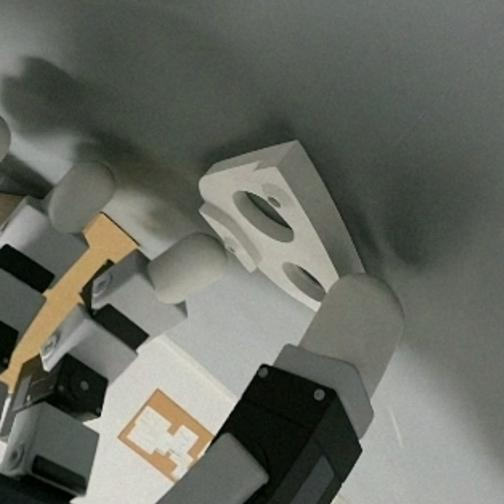

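Request:
{"method": "execute_actions", "body": {
  "actions": [
    [[0,0,0,0,0,0,0,0.1,0,0,0,0,0,0,0,0,0,0,0,0,0,0,0.4,-0.6,0,0,0,0,0,0,0.40,0.22,0.76,0.6,0,0,0,0,0,0,0,0,0,0,0,0,0.4,-0.6]],
    [[0,0,0,0,0,0,0,0.1,0,0,0,0,0,0,0,0,0,0,0,0,0,0,0.4,-0.6,0,0,0,0,0,0,0.40,0.27,0.76,0.6,0,0,0,0,0,0,0,0,0,0,0,0,0.4,-0.6]]
  ],
  "cameras": ["cam_right_wrist"]
}}

Request:
{"method": "zoom_image", "body": {
  "camera": "cam_right_wrist",
  "region": [280, 100, 500, 320]
}}

Scene clock: 6244.37 s.
left_arm: end_effector_position=(+0.1359, +0.7406, +0.1612) hand_goal=(+0.616, +0.000, +0.610, +0.720, +0.576, +0.000, +0.560, +0.700, +0.600, +0.000, +0.580, +0.720, +0.710, +0.680, +0.230, +0.190) hand_measured=(+0.614, +0.000, +0.610, +0.718, +0.576, +0.000, +0.560, +0.700, +0.598, -0.006, +0.582, +0.722, +0.708, +0.678, +0.226, +0.190) hand_current_ma=(-5, -2, -2, -7, -3, -2, -2, +3, -4, -16, +5, +8, -5, -7, -17, +2) hand_state=(goal, goal, goal, goal, goal, goal, goal, goal, goal, goal, goal, goal, goal, goal, goal, goal) hand_current_limit=0.40 hand_speed=-0.60 end_effector_quat_wxyz=(-0.213, +0.549, +0.802, +0.104) | right_arm: end_effector_position=(+0.2881, +0.2466, +0.0591) hand_goal=(+0.220, +0.000, -0.176, +0.374, +0.298, +0.000, -0.114, +0.348, +0.306, +0.000, -0.380, +0.054, -0.542, +0.680, +0.040, +0.050) hand_measured=(+0.240, -0.002, -0.172, +0.372, +0.296, +0.002, -0.112, +0.346, +0.304, +0.000, -0.378, +0.052, -0.542, +0.682, +0.046, +0.052) hand_current_ma=(+70, -2, +8, -3, -8, +5, +7, -6, -6, +1, +4, -7, +0, +3, +26, +6) hand_state=(blocked, goal, goal, goal, goal, goal, goal, goal, goal, goal, goal, goal, goal, goal, goal, goal) hand_current_limit=0.40 hand_speed=-0.60 end_effector_quat_wxyz=(+0.325, -0.405, +0.699, -0.491)
Joint positions: left_arm=[1.163 1.213 0.739 -0.789 -0.372 0.862] | right_arm=[1.227 2.088 1.632 -1.548 1.227 -1.055]
Joint torques (N m): left_arm=[-1.26 -6.59 12.53 1.55 -0.27 0.15] | right_arm=[-0.32 -16.79 7.16 -0.46 0.63 0.18]
Heat: left arm: hottest elbow 69 °C; right arm: hottest elbow 47 °C.
Hand target: left_arm +0.1433, +0.7628, +0.1826; -0.218, +0.546, +0.799, +0.127 | right_arm +0.2851, +0.2485, +0.0489; +0.325, -0.407, +0.698, -0.492
Off the commanded pose: left_arm 0.032 m, 3 deg | right_arm 0.011 m, 0 deg.
Step readings (end_effector_position of left_arm | right_arm):
0: (+0.1359, +0.7406, +0.1612) | (+0.2879, +0.2465, +0.0590)
1: (+0.1359, +0.7406, +0.1612) | (+0.2879, +0.2465, +0.0590)
2: (+0.1359, +0.7406, +0.1612) | (+0.2880, +0.2465, +0.0591)
4: (+0.1359, +0.7406, +0.1612) | (+0.2879, +0.2465, +0.0590)
8: (+0.1359, +0.7406, +0.1612) | (+0.2879, +0.2464, +0.0590)
15: (+0.1359, +0.7406, +0.1612) | (+0.2879, +0.2464, +0.0590)
16: (+0.1359, +0.7406, +0.1612) | (+0.2879, +0.2464, +0.0590)
17: (+0.1359, +0.7406, +0.1612) | (+0.2879, +0.2465, +0.0590)
19: (+0.1359, +0.7406, +0.1612) | (+0.2880, +0.2465, +0.0591)
23: (+0.1359, +0.7406, +0.1612) | (+0.2881, +0.2466, +0.0591)
30: (+0.1359, +0.7406, +0.1612) | (+0.2881, +0.2466, +0.0591)
camera_calibration:
cam_right_wrist: T_world_to_cam=[[0.156874, 0.829113, -0.536622, -0.193267], [-0.381704, 0.552027, 0.741329, -0.133433], [0.910875, 0.0885352, 0.403074, -0.186225], [0, 0, 0, 1]] pos_world=[0.149015, 0.250386, 0.0702687]
Images, in order (width x height): cam_right_wrist 616x616.

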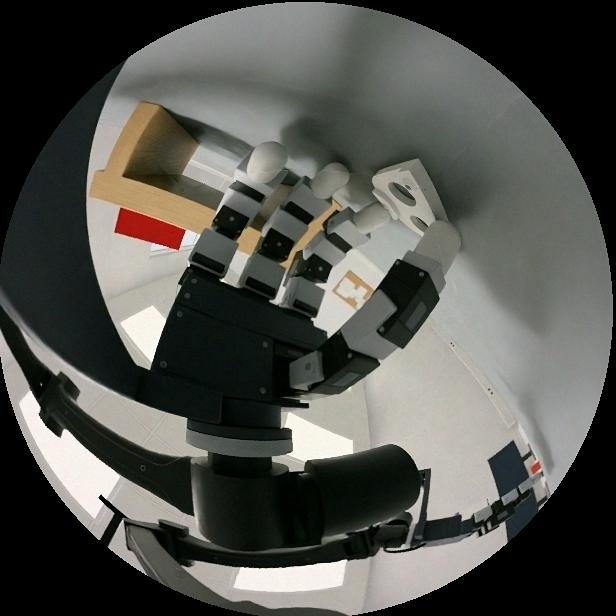

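Scaled by 2.291 from the camera's 616x616 image, which has a finer 880x880 frame.

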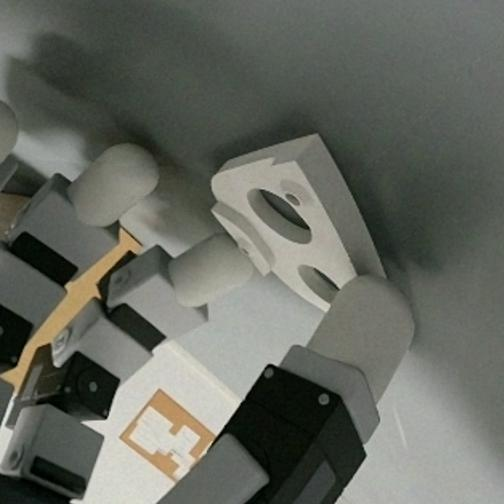

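Request:
{"method": "execute_actions", "body": {
  "actions": [
    [[0,0,0,0,0,0,0,0.1,0,0,0,0,0,0,0,0,0,0,0,0,0,0,0.4,-0.6,0,0,0,0,0,0,0.40,0.33,0.76,0.6,0,0,0,0,0,0,0,0,0,0,0,0,0.4,-0.6]],
    [[0,0,0,0,0,0,0,0.1,0,0,0,0,0,0,0,0,0,0,0,0,0,0,0.4,-0.6,0,0,0,0,0,0,0.40,0.38,0.76,0.6,0,0,0,0,0,0,0,0,0,0,0,0,0.4,-0.6]]
  ],
  "cameras": ["cam_right_wrist"]
}}

Request:
{"method": "zoom_image", "body": {
  "camera": "cam_right_wrist",
  "region": [280, 100, 500, 320]
}}

Scene clock: 6251.33 s.
left_arm: end_effector_position=(+0.1359, +0.7406, +0.1612) hand_goal=(+0.616, +0.000, +0.610, +0.720, +0.576, +0.000, +0.560, +0.700, +0.600, +0.000, +0.580, +0.720, +0.710, +0.680, +0.230, +0.190) hand_measured=(+0.614, +0.000, +0.610, +0.718, +0.576, +0.000, +0.560, +0.700, +0.598, -0.006, +0.582, +0.722, +0.708, +0.678, +0.226, +0.190) hand_current_ma=(-5, -2, -2, -7, -3, -2, -2, +3, -4, -16, +5, +8, -5, -7, -17, +2) hand_state=(goal, goal, goal, goal, goal, goal, goal, goal, goal, goal, goal, goal, goal, goal, goal, goal) hand_current_limit=0.40 hand_speed=-0.60 end_effector_quat_wxyz=(-0.213, +0.549, +0.802, +0.104) | right_arm: end_effector_position=(+0.2893, +0.2472, +0.0602) hand_goal=(+0.072, +0.000, -0.144, +0.396, +0.106, +0.000, -0.136, +0.348, +0.140, +0.000, -0.380, +0.076, -0.542, +0.680, +0.040, +0.072) hand_measured=(+0.174, -0.002, -0.130, +0.398, +0.106, +0.002, -0.132, +0.346, +0.140, +0.000, -0.378, +0.074, -0.546, +0.680, +0.052, +0.076) hand_current_ma=(+385, -3, +43, +4, -2, +5, +10, -6, -1, +1, +4, -7, -11, +1, +52, +18) hand_state=(blocked, goal, goal, goal, goal, goal, goal, goal, goal, goal, goal, goal, goal, goal, goal, goal) hand_current_limit=0.40 hand_speed=-0.60 end_effector_quat_wxyz=(+0.329, -0.403, +0.698, -0.492)
Joint positions: left_arm=[1.163 1.213 0.739 -0.789 -0.372 0.862] | right_arm=[1.227 2.088 1.632 -1.548 1.234 -1.049]
Joint torques (N m): left_arm=[-0.09 -6.36 12.38 1.62 -0.3 0.15] | right_arm=[-0.91 -16.97 7.1 -0.29 0.37 0.11]
Heat: left arm: hottest elbow 69 °C; right arm: hottest elbow 47 °C.
Hand target: left_arm +0.1433, +0.7628, +0.1826; -0.218, +0.546, +0.799, +0.127 | right_arm +0.2850, +0.2486, +0.0490; +0.325, -0.407, +0.698, -0.492
Off the commanded pose: left_arm 0.032 m, 3 deg | right_arm 0.012 m, 1 deg.
Step readings (end_effector_position of left_arm | right_arm):
0: (+0.1359, +0.7406, +0.1612) | (+0.2881, +0.2466, +0.0591)
1: (+0.1359, +0.7406, +0.1612) | (+0.2881, +0.2466, +0.0591)
2: (+0.1359, +0.7406, +0.1612) | (+0.2883, +0.2466, +0.0594)
4: (+0.1359, +0.7406, +0.1612) | (+0.2886, +0.2468, +0.0597)
8: (+0.1359, +0.7406, +0.1612) | (+0.2887, +0.2469, +0.0598)
15: (+0.1359, +0.7406, +0.1612) | (+0.2887, +0.2469, +0.0598)
16: (+0.1359, +0.7406, +0.1612) | (+0.2887, +0.2469, +0.0598)
17: (+0.1359, +0.7406, +0.1612) | (+0.2889, +0.2469, +0.0599)
19: (+0.1359, +0.7406, +0.1612) | (+0.2891, +0.2470, +0.0601)
23: (+0.1359, +0.7406, +0.1612) | (+0.2892, +0.2471, +0.0602)
30: (+0.1359, +0.7406, +0.1612) | (+0.2893, +0.2472, +0.0602)
camera_calibration:
cam_right_wrist: T_world_to_cam=[[0.160388, 0.830875, -0.532844, -0.195057], [-0.388841, 0.549366, 0.739595, -0.131304], [0.907237, 0.0885699, 0.41119, -0.187257], [0, 0, 0, 1]] pos_world=[0.150115, 0.250787, 0.0701746]
Images, in order (width x height): cam_right_wrist 616x616.

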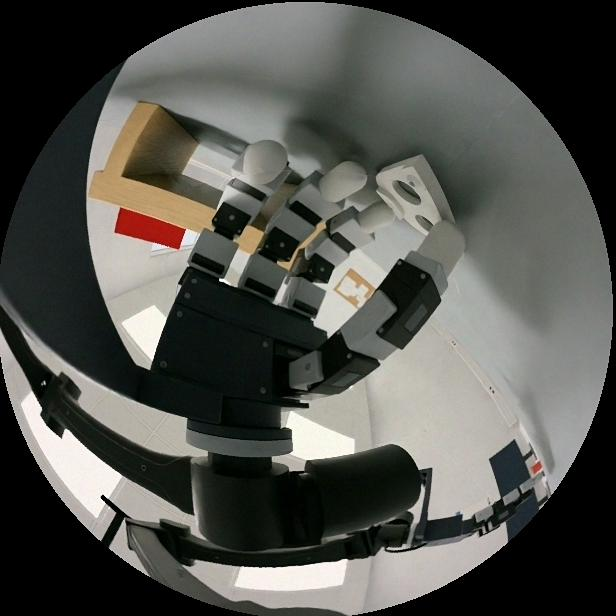

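Scaled by 2.291 from the camera's 616x616 image, which has a finer 880x880 frame.

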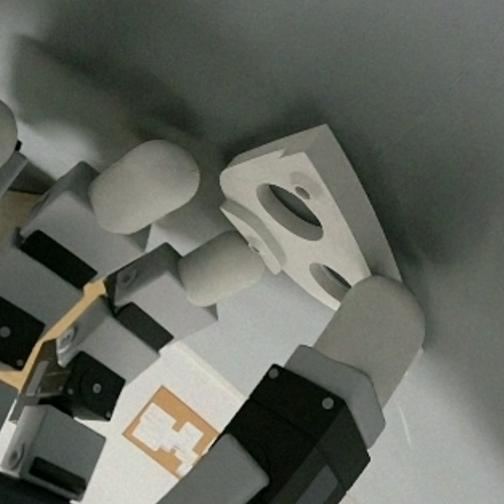

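Request:
{"method": "execute_actions", "body": {
  "actions": [
    [[0,0,0,0,0,0,0,0.1,0,0,0,0,0,0,0,0,0,0,0,0,0,0,0.4,-0.6,0,-0.035,0,0,0,0,0.40,0.38,0.76,0.6,0,0,0,0,0,0,0,0,0,0,0,0,0.4,-0.6]],
    [[0,0,0,0,0,0,0,0.1,0,0,0,0,0,0,0,0,0,0,0,0,0,0,0.4,-0.6,0,-0.02,0,0,0,0,0.40,0.38,0.76,0.6,0,0,0,0,0,0,0,0,0,0,0,0,0.4,-0.6]],
    [[0,0,0,0,0,0,0,0.1,0,0,0,0,0,0,0,0,0,0,0,0,0,0,0.4,-0.6,0,-0.02,0,0,0,0,0.40,0.38,0.76,0.6,0,0,0,0,0,0,0,0,0,0,0,0,0.4,-0.6]]
  ],
  "cameras": ["cam_right_wrist"]
}}

Request:
{"method": "zoom_image", "body": {
  "camera": "cam_right_wrist",
  "region": [280, 100, 500, 320]
}}

Scene clock: 6306.93 s.
left_arm: end_effector_position=(+0.1359, +0.7406, +0.1612) hand_goal=(+0.616, +0.000, +0.610, +0.720, +0.576, +0.000, +0.560, +0.700, +0.600, +0.000, +0.580, +0.720, +0.710, +0.680, +0.230, +0.190) hand_measured=(+0.614, +0.000, +0.610, +0.718, +0.576, +0.000, +0.560, +0.700, +0.598, -0.006, +0.582, +0.722, +0.708, +0.678, +0.226, +0.190) hand_current_ma=(-5, -2, -2, -7, -3, -2, -2, +3, -4, -16, +5, +8, -5, -7, -17, +2) hand_state=(goal, goal, goal, goal, goal, goal, goal, goal, goal, goal, goal, goal, goal, goal, goal, goal) hand_current_limit=0.40 hand_speed=-0.60 end_effector_quat_wxyz=(-0.213, +0.549, +0.802, +0.104) | right_arm: end_effector_position=(+0.2928, +0.2417, +0.0774) hand_goal=(+0.072, +0.000, -0.144, +0.396, +0.106, +0.000, -0.136, +0.348, +0.140, +0.000, -0.380, +0.076, -0.542, +0.680, +0.040, +0.072) hand_measured=(+0.072, +0.002, -0.140, +0.400, +0.106, +0.002, -0.132, +0.346, +0.140, +0.000, -0.378, +0.074, -0.544, +0.680, +0.042, +0.074) hand_current_ma=(-1, +3, +12, +10, -2, +5, +10, -6, -1, +1, +4, -7, -5, +1, +7, +7) hand_state=(goal, goal, goal, goal, goal, goal, goal, goal, goal, goal, goal, goal, goal, goal, goal, goal) hand_current_limit=0.40 hand_speed=-0.60 end_effector_quat_wxyz=(+0.323, -0.410, +0.695, -0.494)
Joint positions: left_arm=[1.163 1.213 0.739 -0.789 -0.372 0.862] | right_arm=[1.217 2.055 1.632 -1.55 1.234 -1.1]
Joint torques (N m): left_arm=[-0.38 -6.59 12.49 1.72 -0.3 0.17] | right_arm=[-1.32 -19.31 8.03 -1.09 0.71 0]
Heat: left arm: hottest elbow 70 °C; right arm: hottest elbow 47 °C.
Hand target: left_arm +0.1433, +0.7628, +0.1826; -0.218, +0.546, +0.799, +0.127 | right_arm +0.2963, +0.2402, +0.0917; +0.325, -0.407, +0.698, -0.492
Off the commanded pose: left_arm 0.032 m, 3 deg | right_arm 0.015 m, 0 deg.
Step readings (end_effector_position of left_arm | right_arm):
0: (+0.1359, +0.7406, +0.1612) | (+0.2893, +0.2472, +0.0602)
1: (+0.1359, +0.7406, +0.1612) | (+0.2893, +0.2472, +0.0602)
2: (+0.1359, +0.7406, +0.1612) | (+0.2895, +0.2470, +0.0603)
4: (+0.1359, +0.7406, +0.1612) | (+0.2898, +0.2469, +0.0604)
8: (+0.1359, +0.7406, +0.1612) | (+0.2907, +0.2462, +0.0610)
15: (+0.1359, +0.7406, +0.1612) | (+0.2910, +0.2459, +0.0611)
16: (+0.1359, +0.7406, +0.1612) | (+0.2910, +0.2459, +0.0613)
17: (+0.1359, +0.7406, +0.1612) | (+0.2910, +0.2459, +0.0615)
19: (+0.1359, +0.7406, +0.1612) | (+0.2912, +0.2454, +0.0627)
23: (+0.1359, +0.7406, +0.1612) | (+0.2915, +0.2445, +0.0657)
30: (+0.1359, +0.7406, +0.1612) | (+0.2911, +0.2439, +0.0661)
31: (+0.1359, +0.7406, +0.1612) | (+0.2910, +0.2438, +0.0661)
32: (+0.1359, +0.7406, +0.1612) | (+0.2910, +0.2438, +0.0662)
34: (+0.1359, +0.7406, +0.1612) | (+0.2916, +0.2431, +0.0672)
38: (+0.1359, +0.7406, +0.1612) | (+0.2923, +0.2422, +0.0718)
45: (+0.1359, +0.7406, +0.1612) | (+0.2928, +0.2419, +0.0775)
camera_calibration:
cam_right_wrist: T_world_to_cam=[[0.149713, 0.823719, -0.546875, -0.175999], [-0.38279, 0.558264, 0.73608, -0.143295], [0.911624, 0.0991374, 0.398891, -0.199873], [0, 0, 0, 1]] pos_world=[0.153707, 0.244785, 0.0889549]
Images, in order (width x height): cam_right_wrist 616x616.

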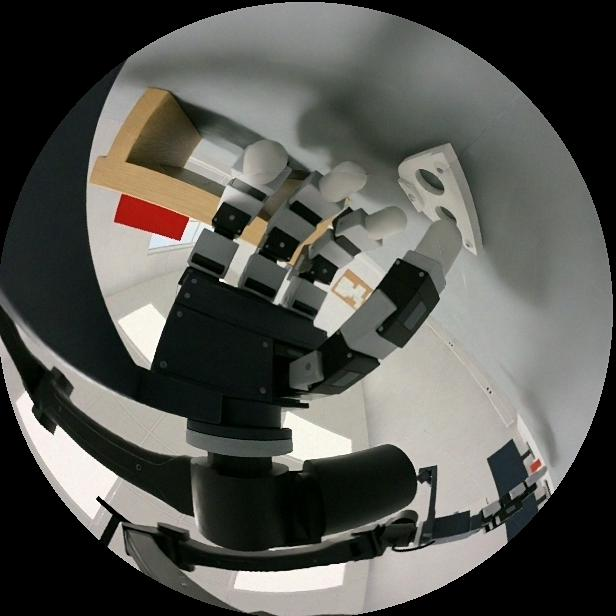

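Scaled by 2.291 from the camera's 616x616 image, which has a finer 880x880 frame.

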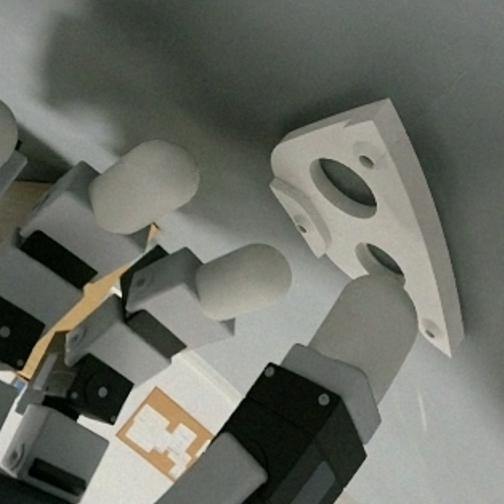

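Request:
{"method": "execute_actions", "body": {
  "actions": [
    [[0,0,0,0,0,0,0,0.1,0,0,0,0,0,0,0,0,0,0,0,0,0,0,0.4,-0.6,0,0,0,0,0,0,0.45,0.05,0.5,0.6,0,0,0,0,0,0,0,0,0,0,0,0,0.4,-0.6]],
    [[0,0,0,0,0,0,0,0.1,0,0,0,0,0,0,0,0,0,0,0,0,0,0,0.4,-0.6,-0.018,0.009,-0.0255,0.0007,0.0159,0.005,0.45,0.05,0.5,0.6,0,0,0,0,0,0,0,0,0,0,0,0,0.4,-0.6]]
  ],
  "cameras": ["cam_right_wrist"]
}}

Request:
{"method": "zoom_image", "body": {
  "camera": "cam_right_wrist",
  "region": [280, 100, 500, 320]
}}

Scene clock: 6353.80 s.
left_arm: end_effector_position=(+0.1359, +0.7406, +0.1612) hand_goal=(+0.616, +0.000, +0.610, +0.720, +0.576, +0.000, +0.560, +0.700, +0.600, +0.000, +0.580, +0.720, +0.710, +0.680, +0.230, +0.190) hand_measured=(+0.614, +0.000, +0.610, +0.718, +0.576, +0.000, +0.560, +0.700, +0.598, -0.006, +0.582, +0.722, +0.708, +0.678, +0.226, +0.190) hand_current_ma=(-5, -2, -2, -7, -3, -2, -2, +3, -4, -16, +5, +8, -5, -7, -17, +2) hand_state=(goal, goal, goal, goal, goal, goal, goal, goal, goal, goal, goal, goal, goal, goal, goal, goal) hand_current_limit=0.40 hand_speed=-0.60 end_effector_quat_wxyz=(-0.213, +0.549, +0.802, +0.104) | right_arm: end_effector_position=(+0.2860, +0.2431, +0.0883) hand_goal=(+0.612, +0.000, -0.144, +0.282, +0.670, +0.000, -0.150, +0.198, +0.576, +0.000, -0.380, +0.006, -0.094, +0.680, +0.106, +0.038) hand_measured=(+0.594, +0.002, -0.142, +0.286, +0.652, +0.002, -0.148, +0.202, +0.558, +0.000, -0.378, +0.010, -0.104, +0.680, +0.104, +0.040) hand_current_ma=(-61, +3, +5, +9, -64, +5, +5, +8, -59, +1, +4, +10, -31, +1, -8, +6) hand_state=(goal, goal, goal, goal, goal, goal, goal, goal, goal, goal, goal, goal, goal, goal, goal, goal) hand_current_limit=0.40 hand_speed=-0.60 end_effector_quat_wxyz=(+0.311, -0.402, +0.705, -0.494)
Joint positions: left_arm=[1.163 1.213 0.739 -0.789 -0.372 0.862] | right_arm=[1.225 2.067 1.681 -1.668 1.203 -1.016]
Joint torques (N m): left_arm=[-0.32 -6.71 12.52 1.55 -0.31 0.15] | right_arm=[-0.32 -16.44 10.97 -1.26 0.67 0.2]
Heat: left arm: hottest elbow 70 °C; right arm: hottest elbow 49 °C.
Hand target: left_arm +0.1433, +0.7628, +0.1826; -0.218, +0.546, +0.799, +0.127 | right_arm +0.2869, +0.2572, +0.0918; +0.311, -0.389, +0.708, -0.500
Off the commanded pose: left_arm 0.032 m, 3 deg | right_arm 0.015 m, 2 deg.
joint sent to its limit (right arm) — joint 4 (wrist pitch), lower limit. The joint targets still meet the commanded pose.
Step readings (end_effector_position of left_arm | right_arm):
0: (+0.1359, +0.7406, +0.1612) | (+0.2927, +0.2417, +0.0774)
1: (+0.1359, +0.7406, +0.1612) | (+0.2927, +0.2417, +0.0774)
2: (+0.1359, +0.7406, +0.1612) | (+0.2927, +0.2417, +0.0774)
4: (+0.1359, +0.7406, +0.1612) | (+0.2927, +0.2417, +0.0774)
8: (+0.1359, +0.7406, +0.1612) | (+0.2927, +0.2417, +0.0774)
15: (+0.1359, +0.7406, +0.1612) | (+0.2927, +0.2417, +0.0774)
16: (+0.1359, +0.7406, +0.1612) | (+0.2926, +0.2413, +0.0774)
17: (+0.1359, +0.7406, +0.1612) | (+0.2916, +0.2397, +0.0774)
19: (+0.1359, +0.7406, +0.1612) | (+0.2883, +0.2349, +0.0787)
23: (+0.1359, +0.7406, +0.1612) | (+0.2865, +0.2371, +0.0860)
30: (+0.1359, +0.7406, +0.1612) | (+0.2864, +0.2429, +0.0918)
camera_calibration:
cam_right_wrist: T_world_to_cam=[[0.167224, 0.820917, -0.546014, -0.17459], [-0.353875, 0.566885, 0.743918, -0.165698], [0.920222, 0.0688196, 0.385299, -0.192103], [0, 0, 0, 1]] pos_world=[0.147337, 0.250476, 0.101954]
Images, in order (width x height): cam_right_wrist 616x616.

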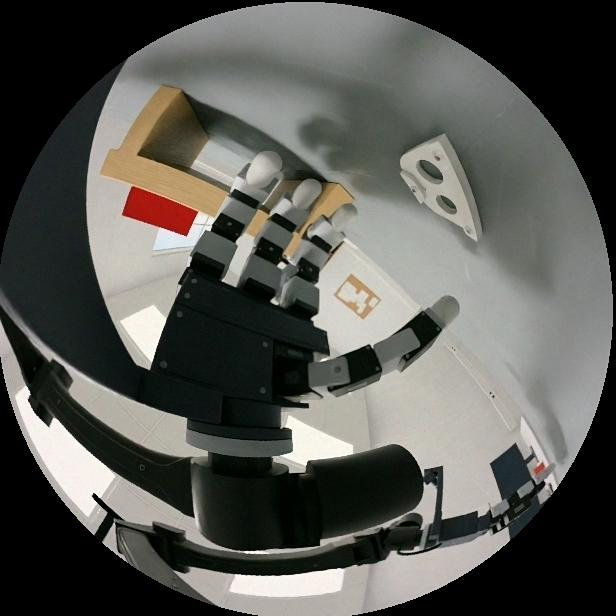

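Scaled by 2.291 from the camera's 616x616 image, which has a finer 880x880 frame.

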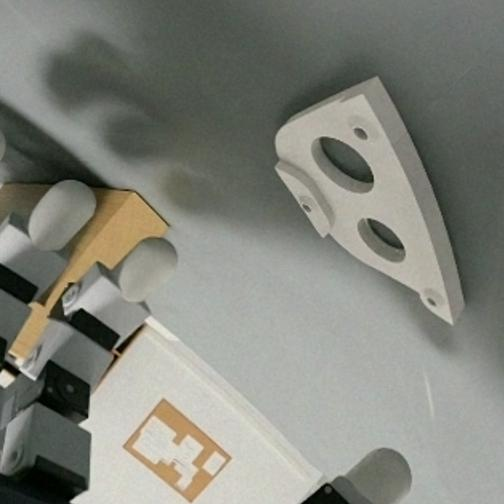

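Request:
{"method": "execute_actions", "body": {
  "actions": [
    [[0,0,0,0,0,0,0,0.1,0,0,0,0,0,0,0,0,0,0,0,0,0,0,0.4,-0.6,-0.0058,0.0217,0.005,0,0,0,0.45,0.05,0.5,0.6,0,0,0,0,0,0,0,0,0,0,0,0,0.4,-0.6]],
    [[0,0,0,0,0,0,0,0.1,0,0,0,0,0,0,0,0,0,0,0,0,0,0,0.4,-0.6,0,0.02,0.0053,0,0,0,0.45,0.05,0.5,0.6,0,0,0,0,0,0,0,0,0,0,0,0,0.4,-0.6]],
    [[0,0,0,0,0,0,0,0.1,0,0,0,0,0,0,0,0,0,0,0,0,0,0,0.4,-0.6,0,0.012,0.003,0,0,0,0.45,0.05,0.5,0.6,0,0,0,0,0,0,0,0,0,0,0,0,0.4,-0.6]]
  ]
}}

Scene clock: 6370.93 s.
left_arm: end_effector_position=(+0.1359, +0.7406, +0.1612) hand_goal=(+0.616, +0.000, +0.610, +0.720, +0.576, +0.000, +0.560, +0.700, +0.600, +0.000, +0.580, +0.720, +0.710, +0.680, +0.230, +0.190) hand_measured=(+0.614, +0.000, +0.610, +0.718, +0.576, +0.000, +0.560, +0.700, +0.598, -0.006, +0.582, +0.722, +0.708, +0.678, +0.226, +0.190) hand_current_ma=(-5, -2, -2, -7, -3, -2, -2, +3, -4, -16, +5, +8, -5, -7, -17, +2) hand_state=(goal, goal, goal, goal, goal, goal, goal, goal, goal, goal, goal, goal, goal, goal, goal, goal) hand_current_limit=0.40 hand_speed=-0.60 end_effector_quat_wxyz=(-0.213, +0.549, +0.802, +0.104) | right_arm: end_effector_position=(+0.2868, +0.2479, +0.0555) hand_goal=(+0.612, +0.000, -0.144, +0.282, +0.670, +0.000, -0.150, +0.198, +0.576, +0.000, -0.380, +0.006, -0.094, +0.680, +0.106, +0.038) hand_measured=(+0.594, +0.002, -0.142, +0.286, +0.652, +0.002, -0.148, +0.202, +0.558, +0.000, -0.378, +0.010, -0.104, +0.680, +0.104, +0.040) hand_current_ma=(-61, +3, +5, +9, -64, +5, +5, +8, -59, +1, +4, +10, -31, +1, -8, +6) hand_state=(goal, goal, goal, goal, goal, goal, goal, goal, goal, goal, goal, goal, goal, goal, goal, goal) hand_current_limit=0.40 hand_speed=-0.60 end_effector_quat_wxyz=(+0.307, -0.398, +0.705, -0.501)
Joint positions: left_arm=[1.163 1.213 0.739 -0.789 -0.372 0.862] | right_arm=[1.228 2.134 1.695 -1.669 1.2 -0.966]
Joint torques (N m): left_arm=[-0.56 -7.36 12.41 1.52 -0.24 0.17] | right_arm=[-0.21 -17.08 10.77 -1.24 0.65 0.24]
Heat: left arm: hottest elbow 70 °C; right arm: hottest elbow 50 °C.
Hand target: left_arm +0.1433, +0.7628, +0.1826; -0.218, +0.546, +0.799, +0.127 | right_arm +0.2875, +0.2629, +0.0589; +0.311, -0.389, +0.708, -0.500
Off the commanded pose: left_arm 0.032 m, 3 deg | right_arm 0.015 m, 1 deg.
joint sent to its limit (right arm) — joint 4 (wrist pitch), lower limit. The joint targets still meet the commanded pose.
Step readings (end_effector_position of left_arm | right_arm):
0: (+0.1359, +0.7406, +0.1612) | (+0.2861, +0.2431, +0.0883)
1: (+0.1359, +0.7406, +0.1612) | (+0.2861, +0.2432, +0.0883)
2: (+0.1359, +0.7406, +0.1612) | (+0.2862, +0.2434, +0.0881)
4: (+0.1359, +0.7406, +0.1612) | (+0.2866, +0.2445, +0.0867)
8: (+0.1359, +0.7406, +0.1612) | (+0.2872, +0.2465, +0.0801)
15: (+0.1359, +0.7406, +0.1612) | (+0.2870, +0.2461, +0.0725)
16: (+0.1359, +0.7406, +0.1612) | (+0.2870, +0.2461, +0.0726)
17: (+0.1359, +0.7406, +0.1612) | (+0.2871, +0.2462, +0.0726)
19: (+0.1359, +0.7406, +0.1612) | (+0.2869, +0.2469, +0.0722)
23: (+0.1359, +0.7406, +0.1612) | (+0.2872, +0.2478, +0.0681)
30: (+0.1359, +0.7406, +0.1612) | (+0.2869, +0.2476, +0.0621)
31: (+0.1359, +0.7406, +0.1612) | (+0.2869, +0.2476, +0.0622)
32: (+0.1359, +0.7406, +0.1612) | (+0.2870, +0.2477, +0.0622)
34: (+0.1359, +0.7406, +0.1612) | (+0.2869, +0.2480, +0.0620)
38: (+0.1359, +0.7406, +0.1612) | (+0.2869, +0.2481, +0.0596)
45: (+0.1359, +0.7406, +0.1612) | (+0.2868, +0.2478, +0.0555)


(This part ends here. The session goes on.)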